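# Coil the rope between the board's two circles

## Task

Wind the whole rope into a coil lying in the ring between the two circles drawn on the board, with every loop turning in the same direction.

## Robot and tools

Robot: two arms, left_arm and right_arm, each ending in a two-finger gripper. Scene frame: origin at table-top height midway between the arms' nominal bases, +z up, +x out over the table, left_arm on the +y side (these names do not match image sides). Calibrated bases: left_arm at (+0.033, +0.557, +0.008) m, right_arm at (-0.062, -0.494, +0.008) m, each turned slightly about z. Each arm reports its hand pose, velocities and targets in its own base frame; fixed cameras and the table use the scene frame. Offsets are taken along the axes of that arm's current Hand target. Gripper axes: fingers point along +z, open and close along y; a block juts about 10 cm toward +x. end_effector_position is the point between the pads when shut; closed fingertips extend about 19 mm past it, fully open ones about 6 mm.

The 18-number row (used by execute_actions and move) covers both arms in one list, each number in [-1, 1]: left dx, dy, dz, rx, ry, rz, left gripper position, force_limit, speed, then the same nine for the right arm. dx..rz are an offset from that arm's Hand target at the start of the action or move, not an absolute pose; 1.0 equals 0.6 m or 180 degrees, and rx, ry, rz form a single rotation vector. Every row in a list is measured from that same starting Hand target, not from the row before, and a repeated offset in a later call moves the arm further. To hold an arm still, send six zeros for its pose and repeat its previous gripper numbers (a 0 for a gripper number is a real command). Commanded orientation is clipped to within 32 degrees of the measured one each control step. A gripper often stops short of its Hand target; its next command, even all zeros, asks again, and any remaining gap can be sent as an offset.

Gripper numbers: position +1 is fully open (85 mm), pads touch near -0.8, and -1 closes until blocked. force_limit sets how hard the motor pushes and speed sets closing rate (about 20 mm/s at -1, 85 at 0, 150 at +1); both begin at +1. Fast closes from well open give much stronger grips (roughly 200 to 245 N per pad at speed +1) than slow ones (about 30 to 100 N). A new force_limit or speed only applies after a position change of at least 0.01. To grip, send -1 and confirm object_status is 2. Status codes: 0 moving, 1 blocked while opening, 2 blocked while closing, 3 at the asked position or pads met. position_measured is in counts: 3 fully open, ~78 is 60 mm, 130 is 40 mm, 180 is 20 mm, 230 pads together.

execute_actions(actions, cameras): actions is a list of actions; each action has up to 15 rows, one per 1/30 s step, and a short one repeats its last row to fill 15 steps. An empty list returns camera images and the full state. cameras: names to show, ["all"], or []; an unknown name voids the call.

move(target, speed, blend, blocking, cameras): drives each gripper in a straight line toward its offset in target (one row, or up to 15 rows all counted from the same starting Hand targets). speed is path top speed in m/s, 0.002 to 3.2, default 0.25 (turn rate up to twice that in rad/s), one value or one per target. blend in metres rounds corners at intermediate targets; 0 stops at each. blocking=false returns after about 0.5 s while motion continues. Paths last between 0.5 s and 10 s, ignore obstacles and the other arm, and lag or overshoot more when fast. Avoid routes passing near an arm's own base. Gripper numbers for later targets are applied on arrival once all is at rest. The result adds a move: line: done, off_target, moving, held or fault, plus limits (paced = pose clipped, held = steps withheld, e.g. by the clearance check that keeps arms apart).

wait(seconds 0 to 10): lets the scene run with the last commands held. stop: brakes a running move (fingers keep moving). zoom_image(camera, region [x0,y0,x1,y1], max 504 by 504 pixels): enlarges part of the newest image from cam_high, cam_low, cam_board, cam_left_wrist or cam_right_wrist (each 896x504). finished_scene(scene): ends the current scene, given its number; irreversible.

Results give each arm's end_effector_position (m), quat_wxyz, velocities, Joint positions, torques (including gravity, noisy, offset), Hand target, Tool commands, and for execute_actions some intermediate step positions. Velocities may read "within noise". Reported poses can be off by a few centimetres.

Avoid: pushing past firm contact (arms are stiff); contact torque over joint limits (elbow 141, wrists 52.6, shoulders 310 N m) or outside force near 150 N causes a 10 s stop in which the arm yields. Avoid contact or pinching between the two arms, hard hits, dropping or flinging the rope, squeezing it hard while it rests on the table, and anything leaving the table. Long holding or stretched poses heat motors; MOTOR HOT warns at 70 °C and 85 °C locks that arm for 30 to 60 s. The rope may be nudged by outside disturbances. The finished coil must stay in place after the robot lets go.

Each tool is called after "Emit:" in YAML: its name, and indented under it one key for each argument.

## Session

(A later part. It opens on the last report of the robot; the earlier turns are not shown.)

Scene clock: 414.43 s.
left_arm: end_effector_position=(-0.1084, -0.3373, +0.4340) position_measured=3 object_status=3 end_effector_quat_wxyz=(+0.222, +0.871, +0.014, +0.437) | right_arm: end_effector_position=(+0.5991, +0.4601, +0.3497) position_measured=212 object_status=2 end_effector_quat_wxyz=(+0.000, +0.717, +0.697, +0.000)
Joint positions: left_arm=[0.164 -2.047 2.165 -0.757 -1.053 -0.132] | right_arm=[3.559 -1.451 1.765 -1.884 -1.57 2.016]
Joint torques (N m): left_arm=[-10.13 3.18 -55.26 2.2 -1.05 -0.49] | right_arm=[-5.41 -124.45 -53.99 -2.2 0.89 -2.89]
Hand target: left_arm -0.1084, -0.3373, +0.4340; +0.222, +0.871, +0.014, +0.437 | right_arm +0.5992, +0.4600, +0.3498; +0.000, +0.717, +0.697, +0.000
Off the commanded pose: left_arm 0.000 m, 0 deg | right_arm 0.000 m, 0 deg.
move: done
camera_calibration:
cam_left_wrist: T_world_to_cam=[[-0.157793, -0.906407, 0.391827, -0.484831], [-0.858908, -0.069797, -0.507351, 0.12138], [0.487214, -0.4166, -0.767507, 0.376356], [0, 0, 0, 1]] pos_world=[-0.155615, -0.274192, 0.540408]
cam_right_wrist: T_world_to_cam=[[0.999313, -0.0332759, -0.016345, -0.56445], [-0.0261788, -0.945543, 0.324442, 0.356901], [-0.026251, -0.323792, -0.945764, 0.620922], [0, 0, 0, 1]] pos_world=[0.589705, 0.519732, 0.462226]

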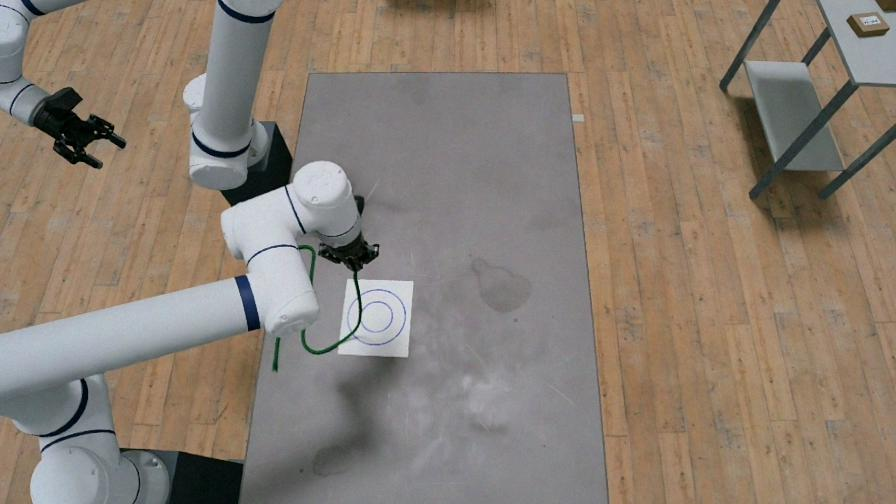

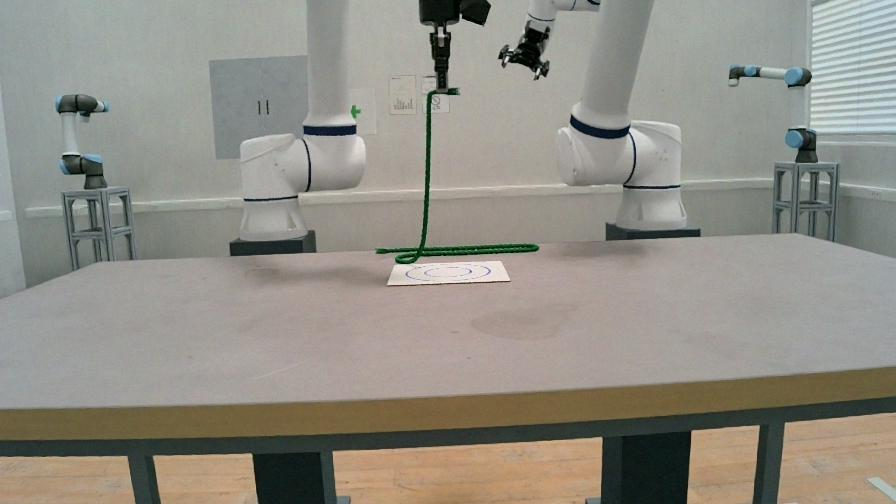

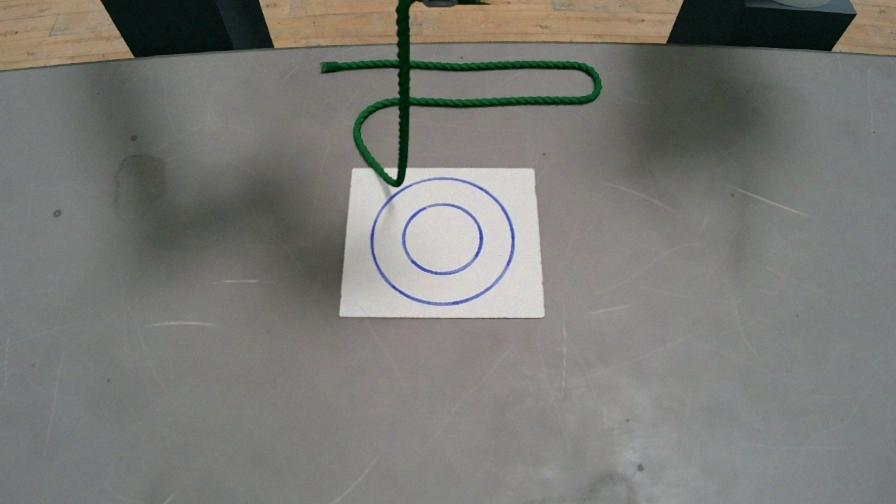

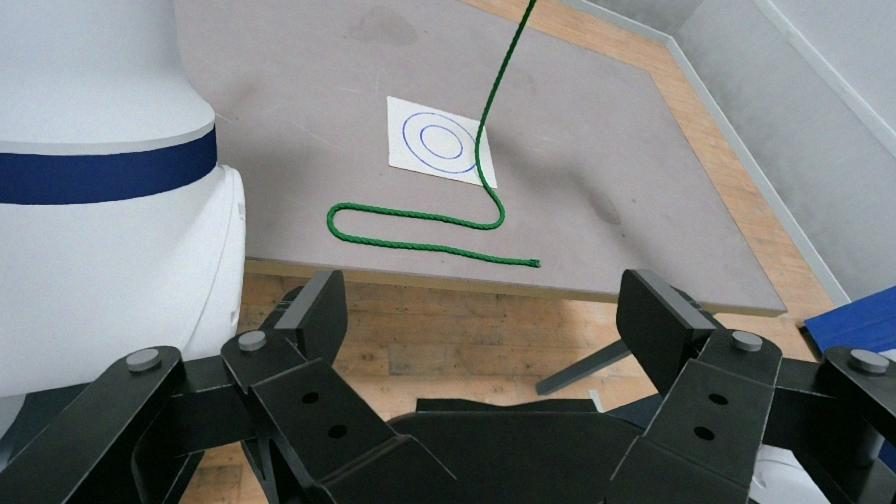

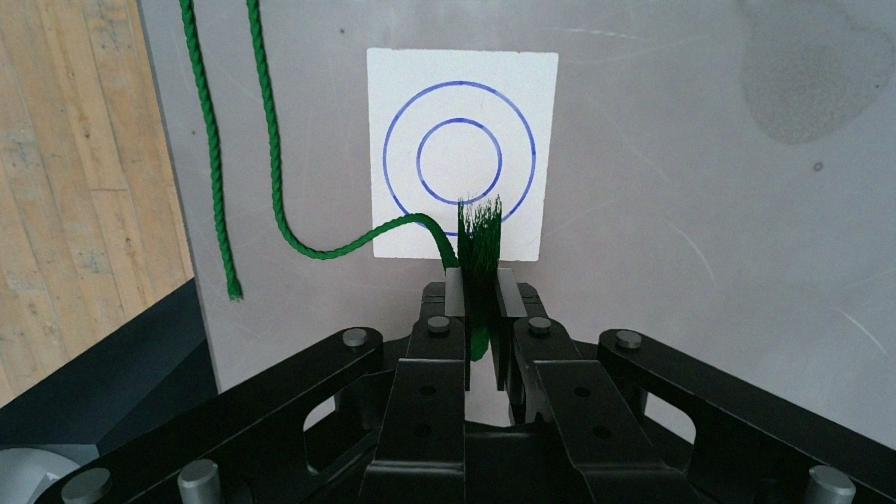

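Emit:
move:
  target: [0, 0, 0, 0, 0, 0, 1.0, 1.0, 1.0, -0.0657, 0.0369, -0.4167, 0, 0, 0.358, -1.0, -1.0, -1.0]
  speed: 0.1
  cameras: ["all"]

Scene clock: 559.77 s.
left_arm: end_effector_position=(-0.1084, -0.3373, +0.4340) position_measured=3 object_status=3 end_effector_quat_wxyz=(+0.222, +0.871, +0.014, +0.437) | right_arm: end_effector_position=(+0.6203, +0.4199, +0.5998) position_measured=212 object_status=2 end_effector_quat_wxyz=(+0.000, +0.978, +0.208, +0.000)
Joint positions: left_arm=[0.164 -2.047 2.165 -0.757 -1.053 -0.132] | right_arm=[3.497 -1.5 1.376 -1.446 -1.57 3.079]
Joint torques (N m): left_arm=[-9.35 2.1 -54.7 2.09 -0.87 -0.55] | right_arm=[-7.6 -67.06 -57.61 -1.72 -1.77 4.01]
Hand target: left_arm -0.1084, -0.3373, +0.4340; +0.222, +0.871, +0.014, +0.437 | right_arm +0.6203, +0.4199, +0.5998; +0.000, +0.978, +0.207, +0.000
Off the commanded pose: left_arm 0.000 m, 0 deg | right_arm 0.000 m, 0 deg.
move: done
camera_calibration:
cam_left_wrist: T_world_to_cam=[[-0.157793, -0.906407, 0.391827, -0.484831], [-0.858908, -0.069797, -0.507351, 0.12138], [0.487214, -0.4166, -0.767507, 0.376356], [0, 0, 0, 1]] pos_world=[-0.155615, -0.274192, 0.540408]
cam_right_wrist: T_world_to_cam=[[0.401345, -0.915783, -0.0162584, 0.158596], [-0.864069, -0.38445, 0.324936, 0.522175], [-0.303821, -0.116363, -0.945596, 0.929912], [0, 0, 0, 1]] pos_world=[0.67007, 0.454197, 0.712227]

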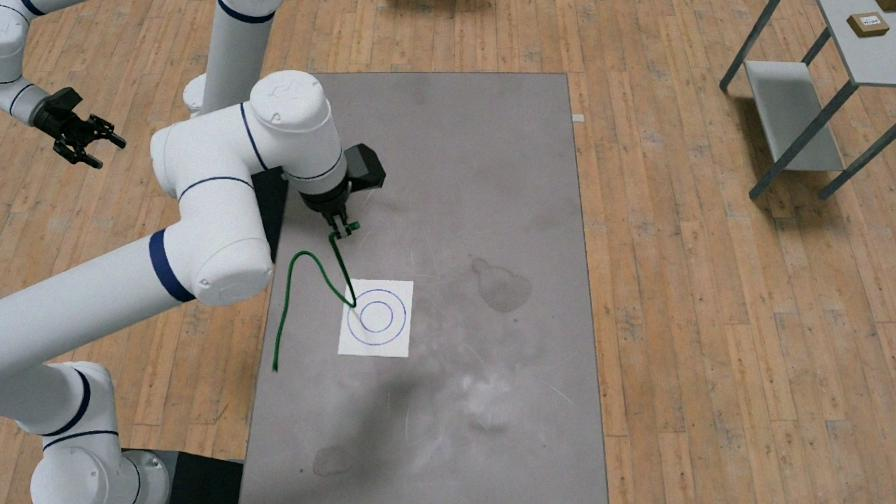

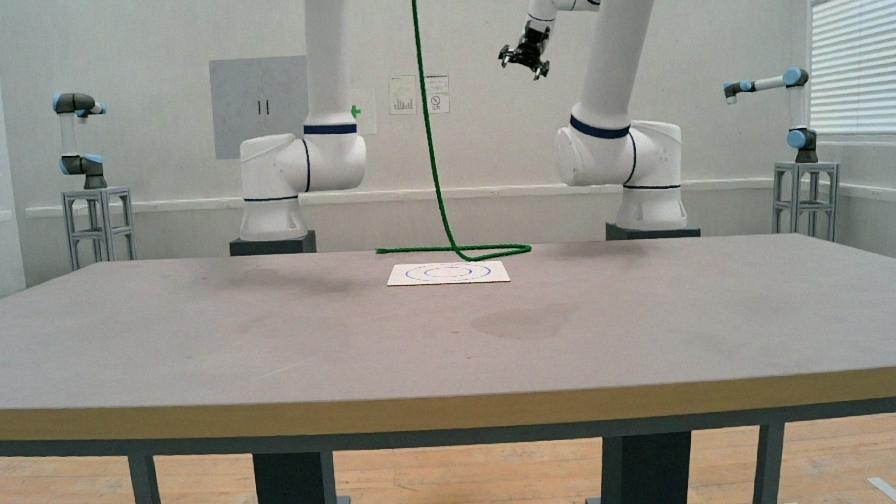

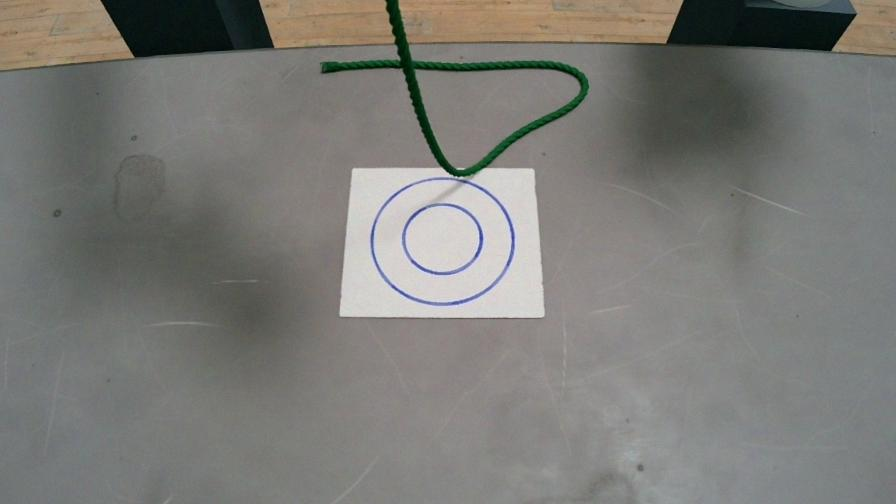

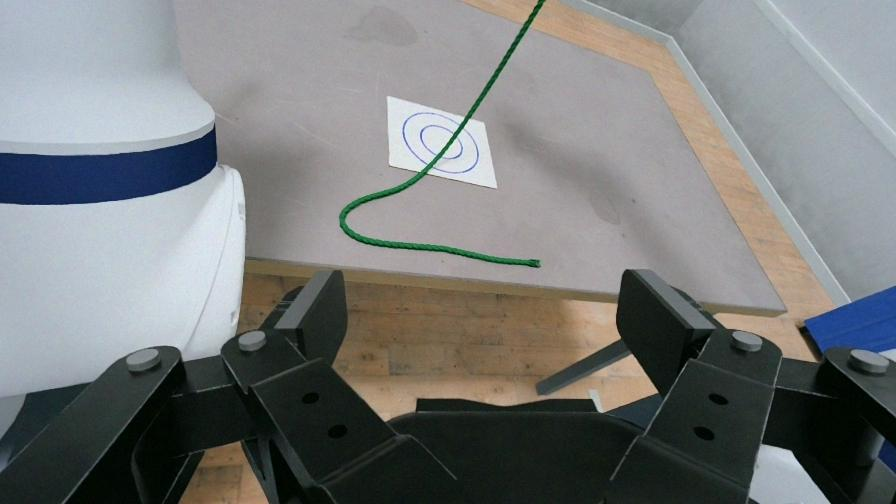

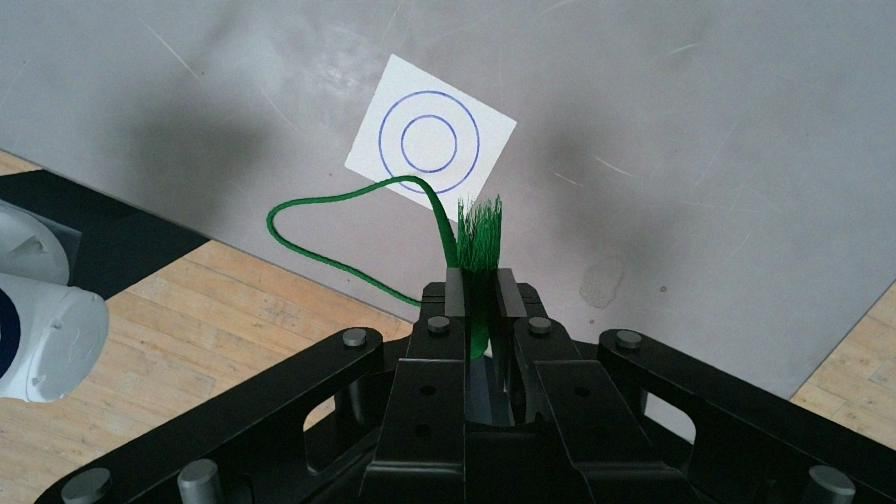

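Emit:
move:
  target: [0, 0, 0, 0, 0, 0, 1.0, 1.0, 1.0, -0.01, 0.001, -0.45, 0, 0.25, 0, -1.0, -1.0, -1.0]
  speed: 0.12
  cameras: ["cam_high", "cam_low", "cam_board"]

Scene clock: 575.53 s.
left_arm: end_effector_position=(-0.1084, -0.3373, +0.4340) position_measured=3 object_status=3 end_effector_quat_wxyz=(+0.222, +0.871, +0.014, +0.437) | right_arm: end_effector_position=(+0.6153, +0.4169, +0.8698) position_measured=212 object_status=2 end_effector_quat_wxyz=(-0.080, +0.904, +0.192, +0.374)
Joint positions: left_arm=[0.164 -2.047 2.165 -0.757 -1.053 -0.132] | right_arm=[3.472 -1.738 1.411 -2.026 -1.509 3.08]
Joint torques (N m): left_arm=[-9.92 1.45 -55.11 1.82 -0.85 -0.45] | right_arm=[-5.54 -79.33 -35.22 -8.42 4.21 4.5]
Hand target: left_arm -0.1084, -0.3373, +0.4340; +0.222, +0.871, +0.014, +0.437 | right_arm +0.6152, +0.4169, +0.8698; -0.080, +0.904, +0.192, +0.374
Off the commanded pose: left_arm 0.000 m, 0 deg | right_arm 0.000 m, 0 deg.
move: done
Images, in order (width x height): cam_high 896x504, cam_low 896x504, cam_board 896x504.

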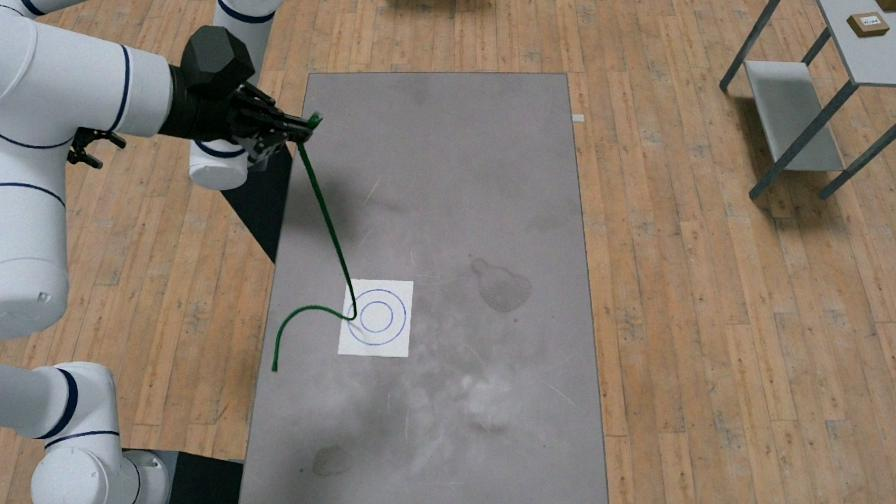

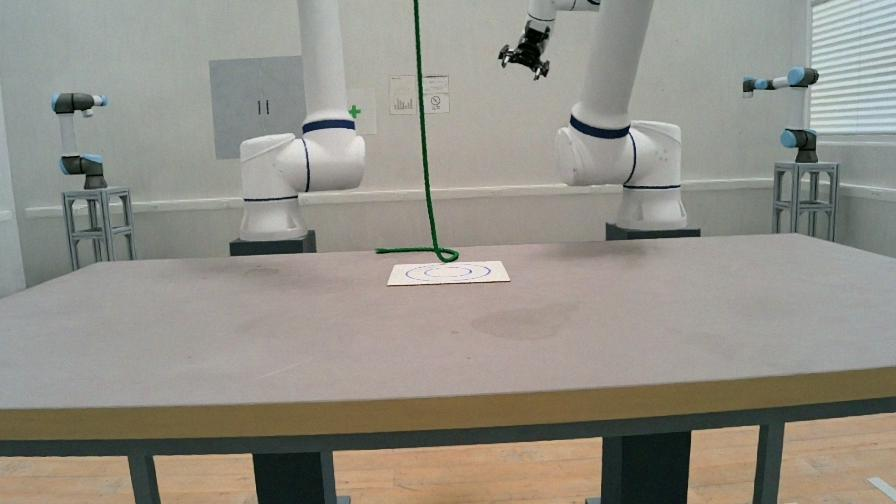

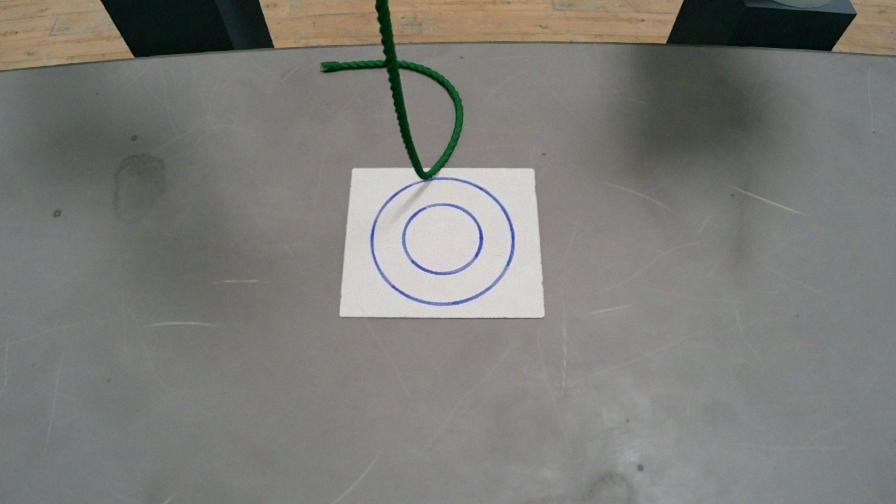

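Emit:
move:
  target: [0, 0, 0, 0, 0, 0, 1.0, 1.0, 1.0, 0.2882, -0.0026, -0.3722, 0, 0.25, 0, -1.0, -1.0, -1.0]
  speed: 0.1
  cameras: ["cam_high", "cam_low", "cam_board"]

Scene clock: 600.87 s.
left_arm: end_effector_position=(-0.1084, -0.3373, +0.4340) position_measured=3 object_status=3 end_effector_quat_wxyz=(+0.222, +0.871, +0.014, +0.437) | right_arm: end_effector_position=(+0.5822, +0.4038, +1.1500) position_measured=212 object_status=2 end_effector_quat_wxyz=(-0.147, +0.692, +0.147, +0.691)
Joint positions: left_arm=[0.164 -2.047 2.165 -0.757 -1.053 -0.132] | right_arm=[3.45 -1.765 1.34 -2.715 -1.461 3.142]
Joint torques (N m): left_arm=[-9.8 0.38 -54.84 1.79 -0.69 -0.45] | right_arm=[-4.6 -21.52 -52.41 -6.19 3.12 4.37]
Hand target: left_arm -0.1084, -0.3373, +0.4340; +0.222, +0.871, +0.014, +0.437 | right_arm +0.5822, +0.4038, +1.1500; -0.147, +0.692, +0.147, +0.692
Off the commanded pose: left_arm 0.000 m, 0 deg | right_arm 0.000 m, 0 deg.
move: done
Images, in order (width x height): cam_high 896x504, cam_low 896x504, cam_board 896x504.

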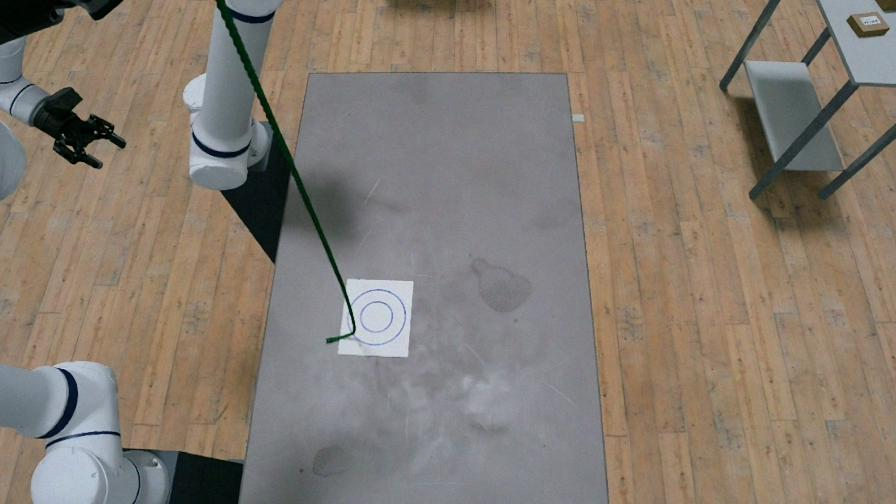

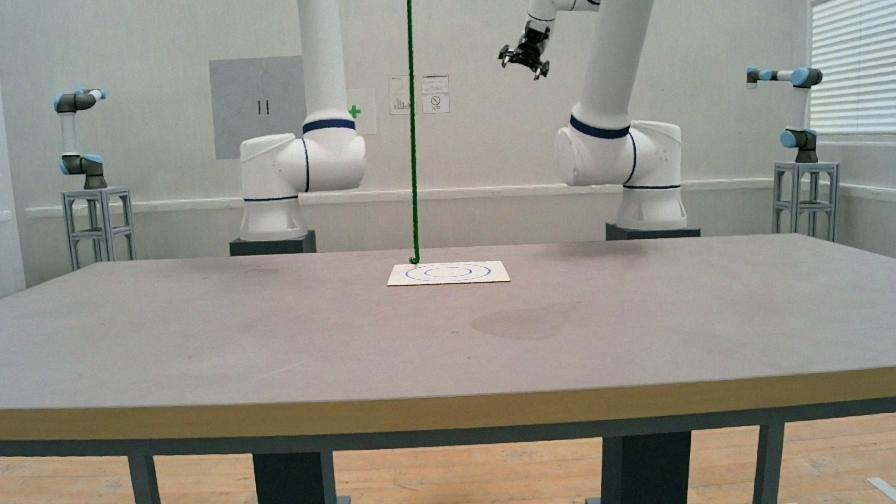

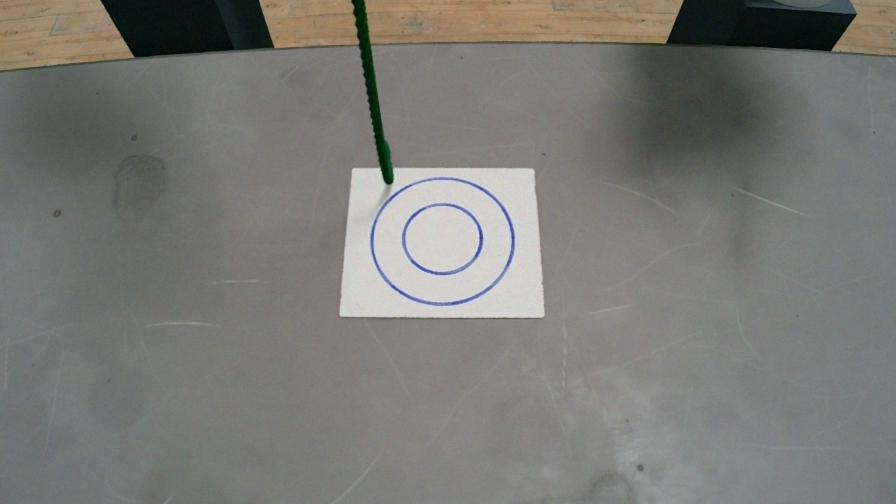

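Emit:
move:
  target: [0, 0, 0, 0, 0, 0, 1.0, 1.0, 1.0, 0.165, -0.0321, -0.1134, 0, 0, 0, -1.0, -1.0, -1.0]
  speed: 0.05
  cameras: ["cam_high", "cam_low", "cam_board"]

Emit:
zoom_image:
  camera: "cam_board"
  region: [300, 130, 580, 330]

Emit:
zoom_image:
  camera: "cam_low"
  region: [370, 200, 530, 300]

Scene clock: 620.17 s.
left_arm: end_effector_position=(-0.1084, -0.3373, +0.4340) position_measured=3 object_status=3 end_effector_quat_wxyz=(+0.222, +0.871, +0.014, +0.437) | right_arm: end_effector_position=(+0.5123, +0.3937, +1.2490) position_measured=212 object_status=2 end_effector_quat_wxyz=(-0.147, +0.692, +0.147, +0.692)
Joint positions: left_arm=[0.164 -2.047 2.165 -0.757 -1.053 -0.132] | right_arm=[3.485 -1.774 1.145 -2.513 -1.496 3.142]
Joint torques (N m): left_arm=[-9.71 0.41 -55.11 1.85 -0.68 -0.36] | right_arm=[10.1 -10.78 -47.37 -0.19 -2.37 3.66]
Hand target: left_arm -0.1084, -0.3373, +0.4340; +0.222, +0.871, +0.014, +0.437 | right_arm +0.5122, +0.3937, +1.2491; -0.147, +0.692, +0.147, +0.692
Off the commanded pose: left_arm 0.000 m, 0 deg | right_arm 0.000 m, 0 deg.
move: done
Images, in order (width x height): cam_high 896x504, cam_low 896x504, cam_board 896x504.

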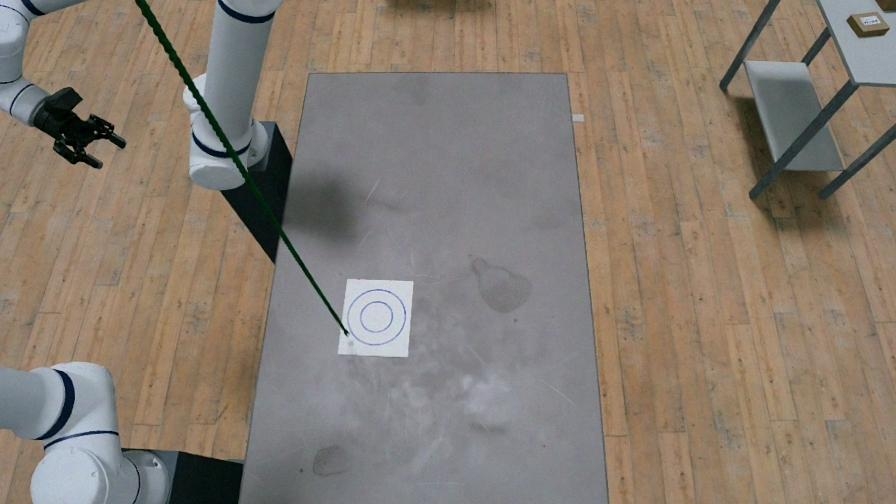

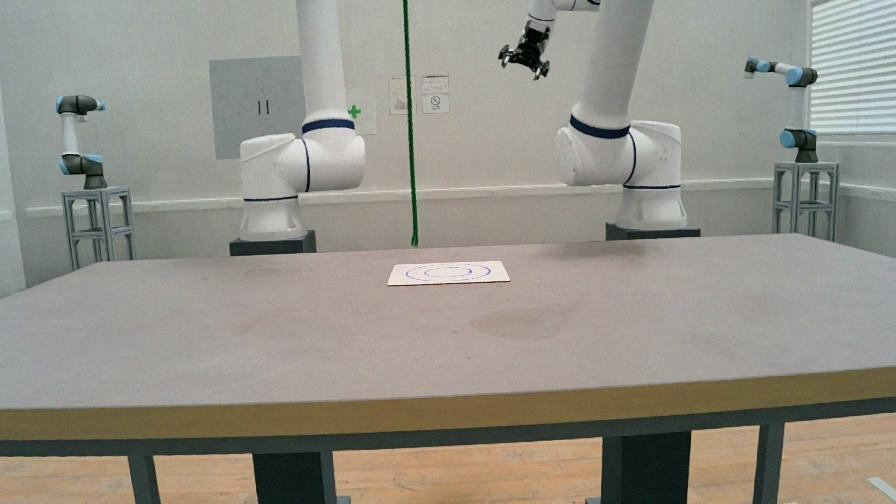

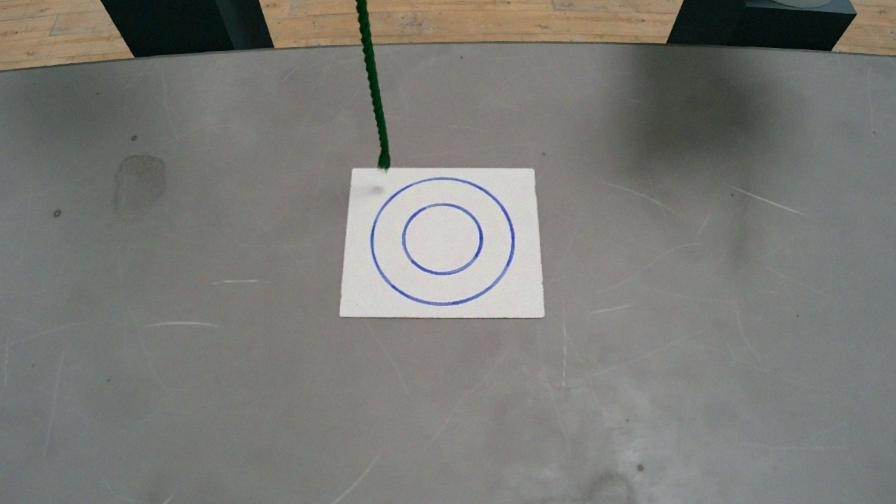

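Scaled by 1.800.

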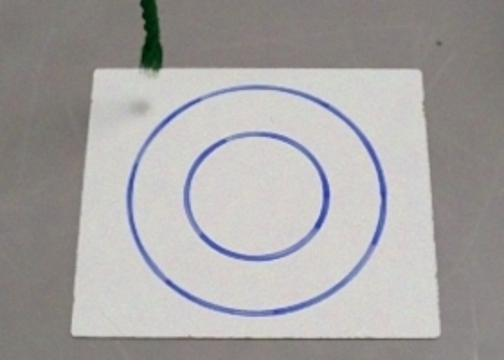

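Scaled by 3.150.

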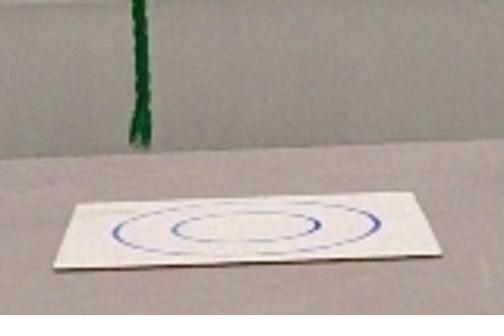

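Emit:
move:
  target: [0, 0, 0, 0, 0, 0, 1.0, 1.0, 1.0, -0.055, 0.0304, 0.1144, 0, 0, 0, -1.0, -1.0, -1.0]
  speed: 0.03

Emit:
wait:
  seconds: 4
  cameras: ["cam_high", "cam_low", "cam_board"]

Emit:
zoom_image:
  camera: "cam_board"
  region: [300, 130, 580, 330]

Emit:
zoom_image:
  camera: "cam_low"
  region: [370, 200, 530, 300]

Scene clock: 701.53 s.
left_arm: end_effector_position=(-0.1084, -0.3373, +0.4340) position_measured=3 object_status=3 end_effector_quat_wxyz=(+0.222, +0.871, +0.014, +0.437) | right_arm: end_effector_position=(+0.5822, +0.4049, +1.2161) position_measured=212 object_status=2 end_effector_quat_wxyz=(-0.147, +0.692, +0.147, +0.692)
Joint positions: left_arm=[0.164 -2.047 2.165 -0.757 -1.053 -0.132] | right_arm=[3.453 -1.711 1.166 -2.596 -1.464 3.142]
Joint torques (N m): left_arm=[-6.97 -4.2 -54.64 1.58 -0.51 -0.1] | right_arm=[-7.37 -20.18 -29.26 -5.68 3.89 0.28]
Hand target: left_arm -0.1084, -0.3373, +0.4340; +0.222, +0.871, +0.014, +0.437 | right_arm +0.5824, +0.4049, +1.2160; -0.147, +0.692, +0.147, +0.692
Off the commanded pose: left_arm 0.000 m, 0 deg | right_arm 0.000 m, 0 deg.
move: done

Scene clock: 705.53 s.
left_arm: end_effector_position=(-0.1084, -0.3373, +0.4340) position_measured=3 object_status=3 end_effector_quat_wxyz=(+0.222, +0.871, +0.014, +0.437) | right_arm: end_effector_position=(+0.5824, +0.4049, +1.2160) position_measured=212 object_status=2 end_effector_quat_wxyz=(-0.147, +0.692, +0.147, +0.692)
Joint positions: left_arm=[0.164 -2.047 2.165 -0.757 -1.053 -0.132] | right_arm=[3.453 -1.711 1.166 -2.596 -1.464 3.142]
Joint torques (N m): left_arm=[-6.64 -2.27 -54.45 1.15 -0.72 -0.18] | right_arm=[-5.58 -22.85 -28.76 -5.55 4.18 1.11]
Hand target: left_arm -0.1084, -0.3373, +0.4340; +0.222, +0.871, +0.014, +0.437 | right_arm +0.5824, +0.4049, +1.2160; -0.147, +0.692, +0.147, +0.692
Tool commands: left_gripper/position=+1.0 left_gripper/force_limit=+1.0 left_gripper/speed=+1.0 right_gripper/position=-1.0 right_gripper/force_limit=-1.0 right_gripper/speed=-1.0
Off the commanded pose: left_arm 0.000 m, 0 deg | right_arm 0.000 m, 0 deg.
wait: 4.00 s; at rest by 0.17 s
Images, in order (width x height): cam_high 896x504, cam_low 896x504, cam_board 896x504.

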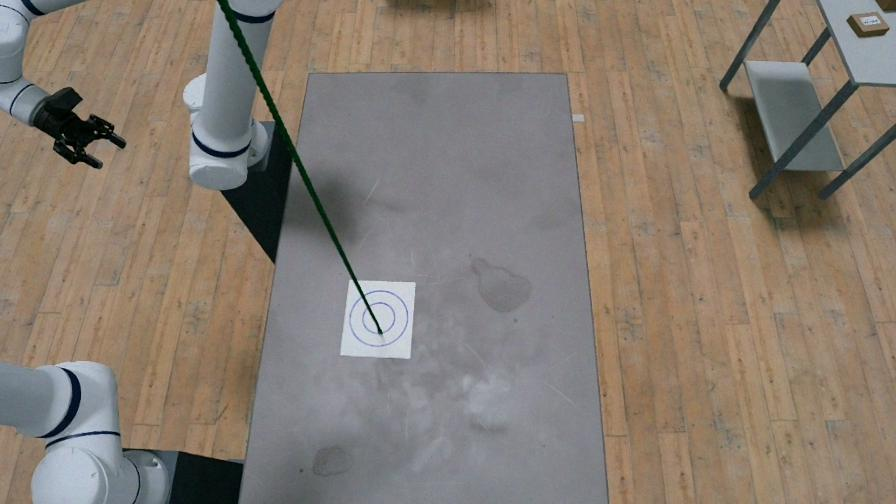

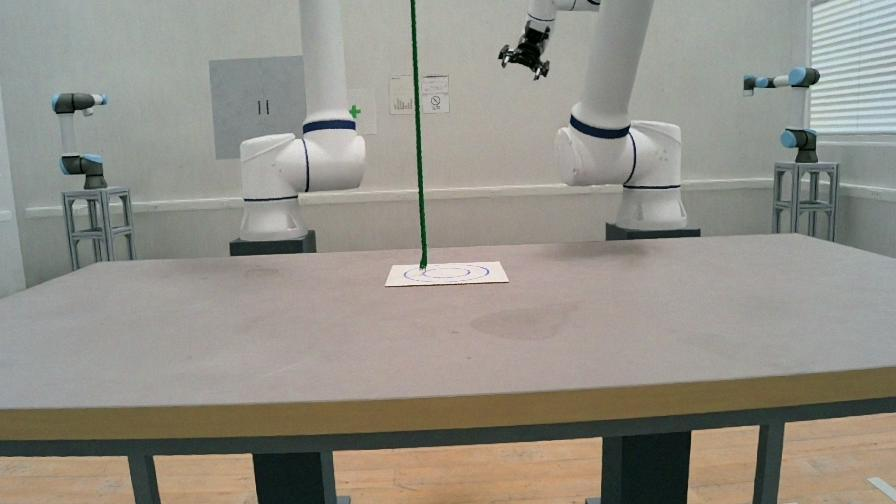

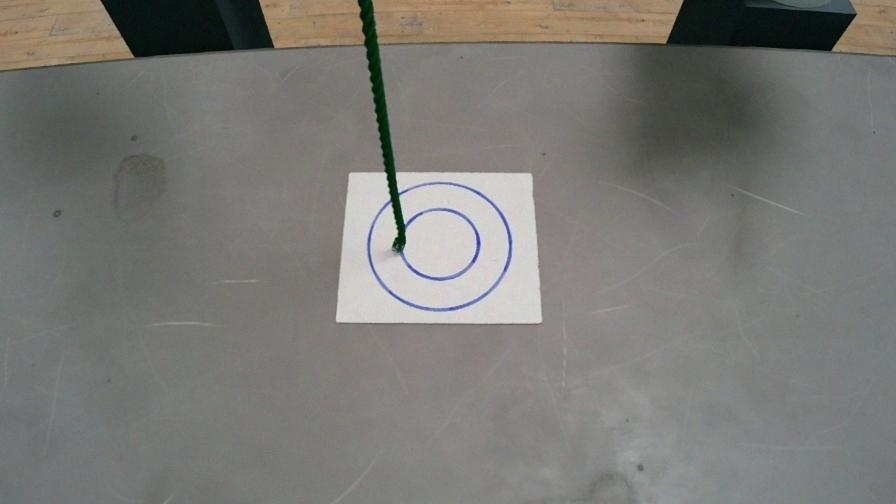

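Scaled by 1.800.

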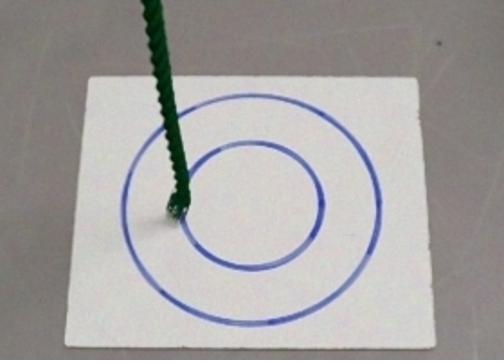

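Scaled by 3.150.

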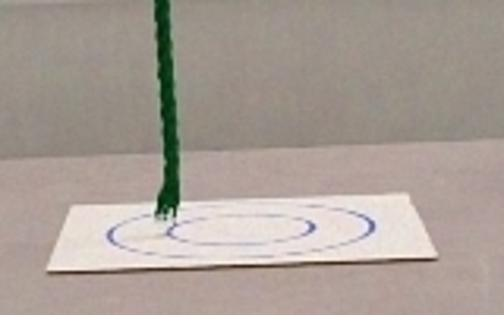

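Emit:
wait:
  seconds: 0.5
  cameras: ["cam_board", "cam_low", "cam_high"]

Emit:
zoom_image:
  camera: "cam_board"
  region: [300, 130, 580, 330]

Scene clock: 724.30 s.
left_arm: end_effector_position=(-0.1084, -0.3373, +0.4340) position_measured=3 object_status=3 end_effector_quat_wxyz=(+0.222, +0.871, +0.014, +0.437) | right_arm: end_effector_position=(+0.5824, +0.4049, +1.2160) position_measured=212 object_status=2 end_effector_quat_wxyz=(-0.147, +0.692, +0.147, +0.692)
Joint positions: left_arm=[0.164 -2.047 2.165 -0.757 -1.053 -0.132] | right_arm=[3.453 -1.711 1.166 -2.596 -1.464 3.142]
Joint torques (N m): left_arm=[-7.58 -4.7 -54.6 1.31 -0.62 -0.24] | right_arm=[-5.25 -24.47 -28.88 -5.69 3.85 3.94]
Hand target: left_arm -0.1084, -0.3373, +0.4340; +0.222, +0.871, +0.014, +0.437 | right_arm +0.5824, +0.4049, +1.2160; -0.147, +0.692, +0.147, +0.692
Tool commands: left_gripper/position=+1.0 left_gripper/force_limit=+1.0 left_gripper/speed=+1.0 right_gripper/position=-1.0 right_gripper/force_limit=-1.0 right_gripper/speed=-1.0
Off the commanded pose: left_arm 0.000 m, 0 deg | right_arm 0.000 m, 0 deg.
wait: 0.50 s; at rest from the start
Images, in order (width x height): cam_high 896x504, cam_low 896x504, cam_board 896x504.

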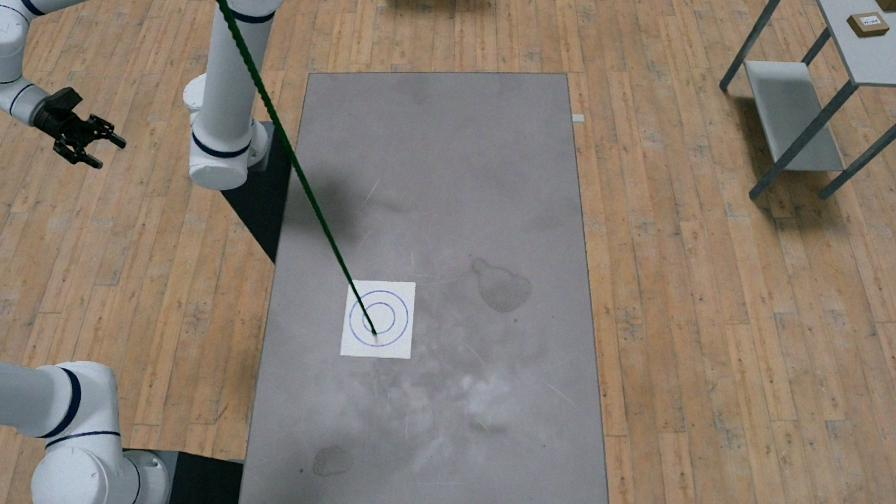

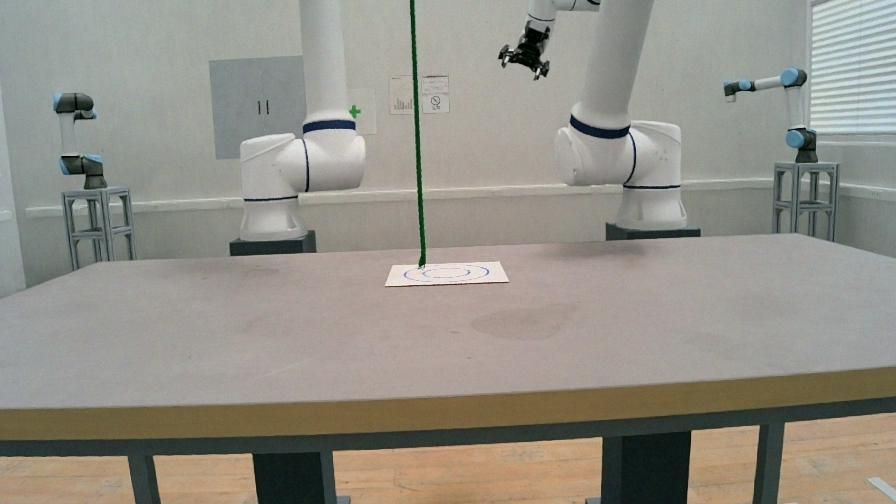

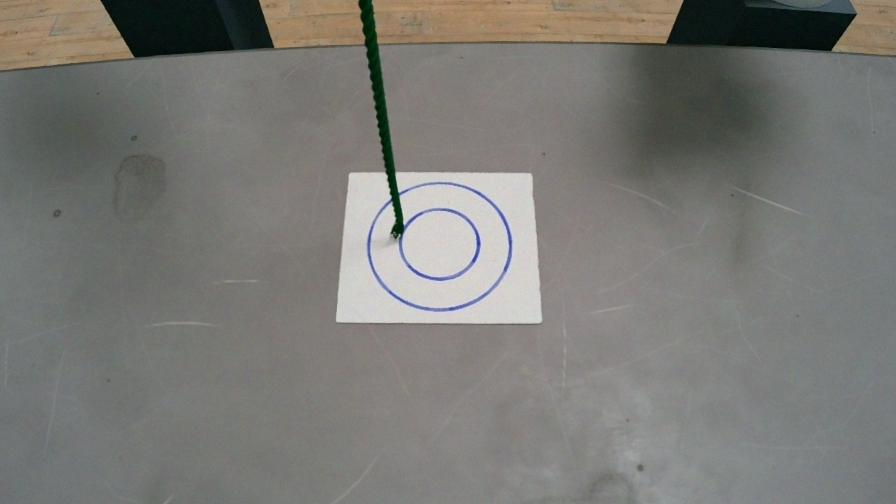

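Scaled by 1.800.

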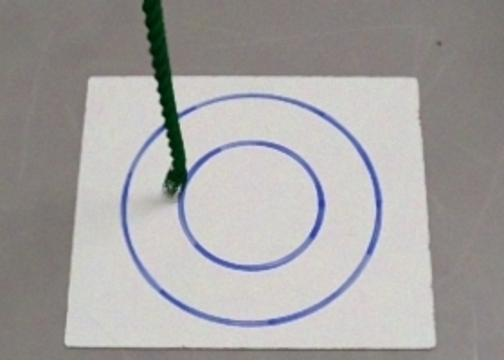

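Emit:
move:
  target:
    - [0,0,0,0,0,0,1,1,1, -0.01,0.0087,0.0082,0,0,0,-1,-1,-1]
    - [0,0,0,0,0,0,1,1,1, -0.0175,0.0094,0.0097,0,0,0,-1,-1,-1]
    - [0,0,0,0,0,0,1,1,1, -0.0258,0.0142,0.0203,0,0,0,-1,-1,-1]
    - [0,0,0,0,0,0,1,1,1, -0.0382,0.0209,0.0356,0,0,0,-1,-1,-1]
    - [0,0,0,0,0,0,1,1,1, -0.0518,0.0277,0.0508,0,0,0,-1,-1,-1]
  speed: [0.01, 0.01, 0.015, 0.02, 0.02]
  blend: [0.002, 0.002, 0.004, 0.004, 0]
  cameras: ["cam_high", "cam_low", "cam_board"]

Emit:
zoom_image:
  camera: "cam_board"
  region: [300, 130, 580, 330]

Emit:
zoom_image:
  camera: "cam_low"
  region: [370, 200, 530, 300]

Scene clock: 766.53 s.
left_arm: end_effector_position=(-0.1084, -0.3373, +0.4340) position_measured=3 object_status=3 end_effector_quat_wxyz=(+0.222, +0.871, +0.014, +0.437) | right_arm: end_effector_position=(+0.6168, +0.4021, +1.1851) position_measured=212 object_status=2 end_effector_quat_wxyz=(-0.147, +0.692, +0.147, +0.692)
Joint positions: left_arm=[0.164 -2.047 2.165 -0.757 -1.053 -0.132] | right_arm=[3.422 -1.697 1.216 -2.66 -1.433 3.142]
Joint torques (N m): left_arm=[-5.85 -4.96 -54.05 1.24 -0.42 0.1] | right_arm=[-8.33 -28.66 -29.72 -5.95 4.51 0.43]
Hand target: left_arm -0.1084, -0.3373, +0.4340; +0.222, +0.871, +0.014, +0.437 | right_arm +0.6169, +0.4021, +1.1849; -0.147, +0.692, +0.147, +0.692
Off the commanded pose: left_arm 0.000 m, 0 deg | right_arm 0.000 m, 0 deg.
move: done
Images, in order (width x height): cam_high 896x504, cam_low 896x504, cam_board 896x504.

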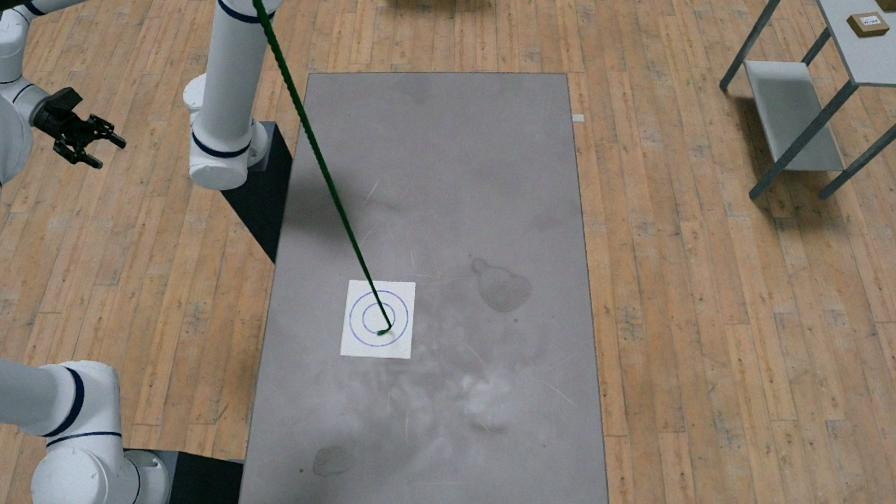

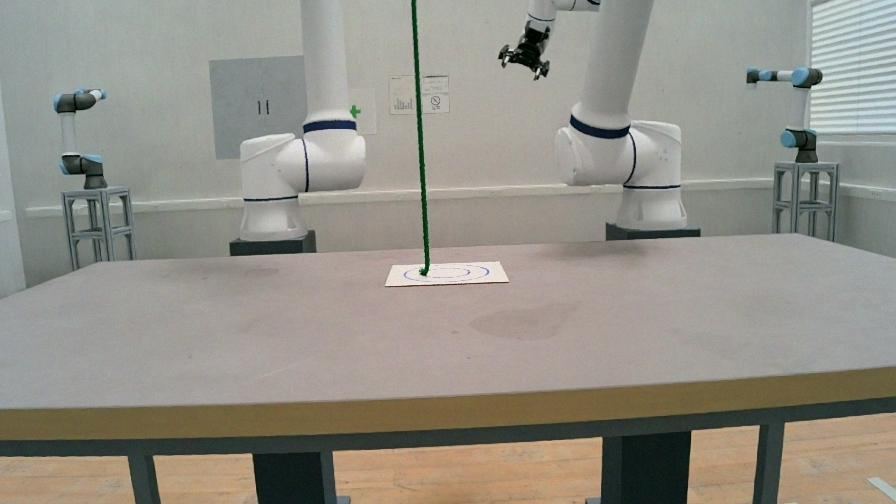

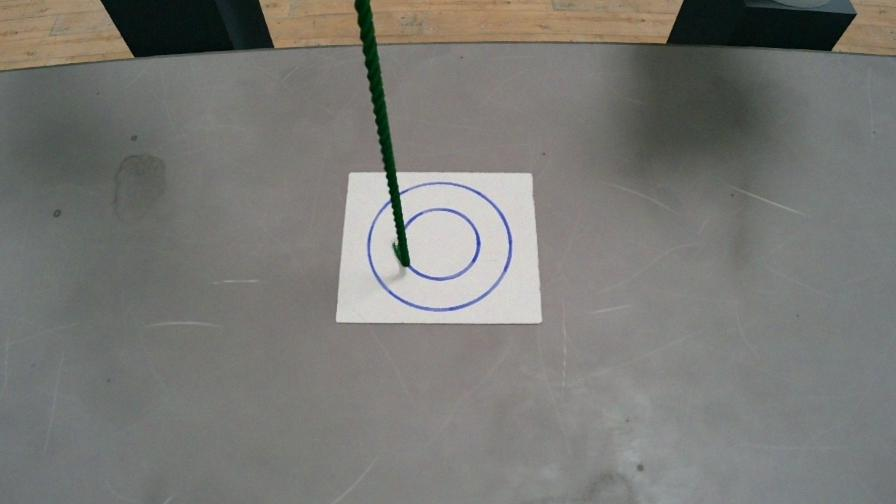

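Scaled by 1.800.

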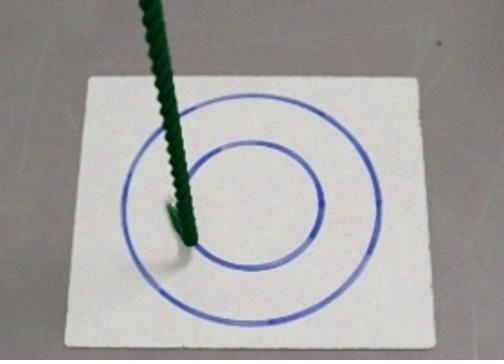

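Scaled by 3.150.

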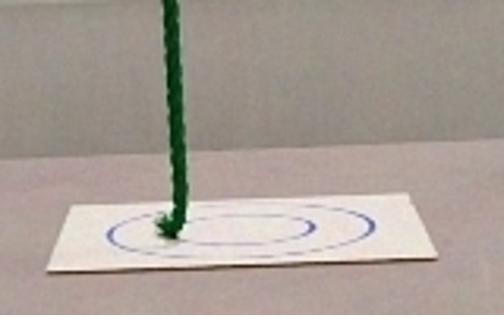

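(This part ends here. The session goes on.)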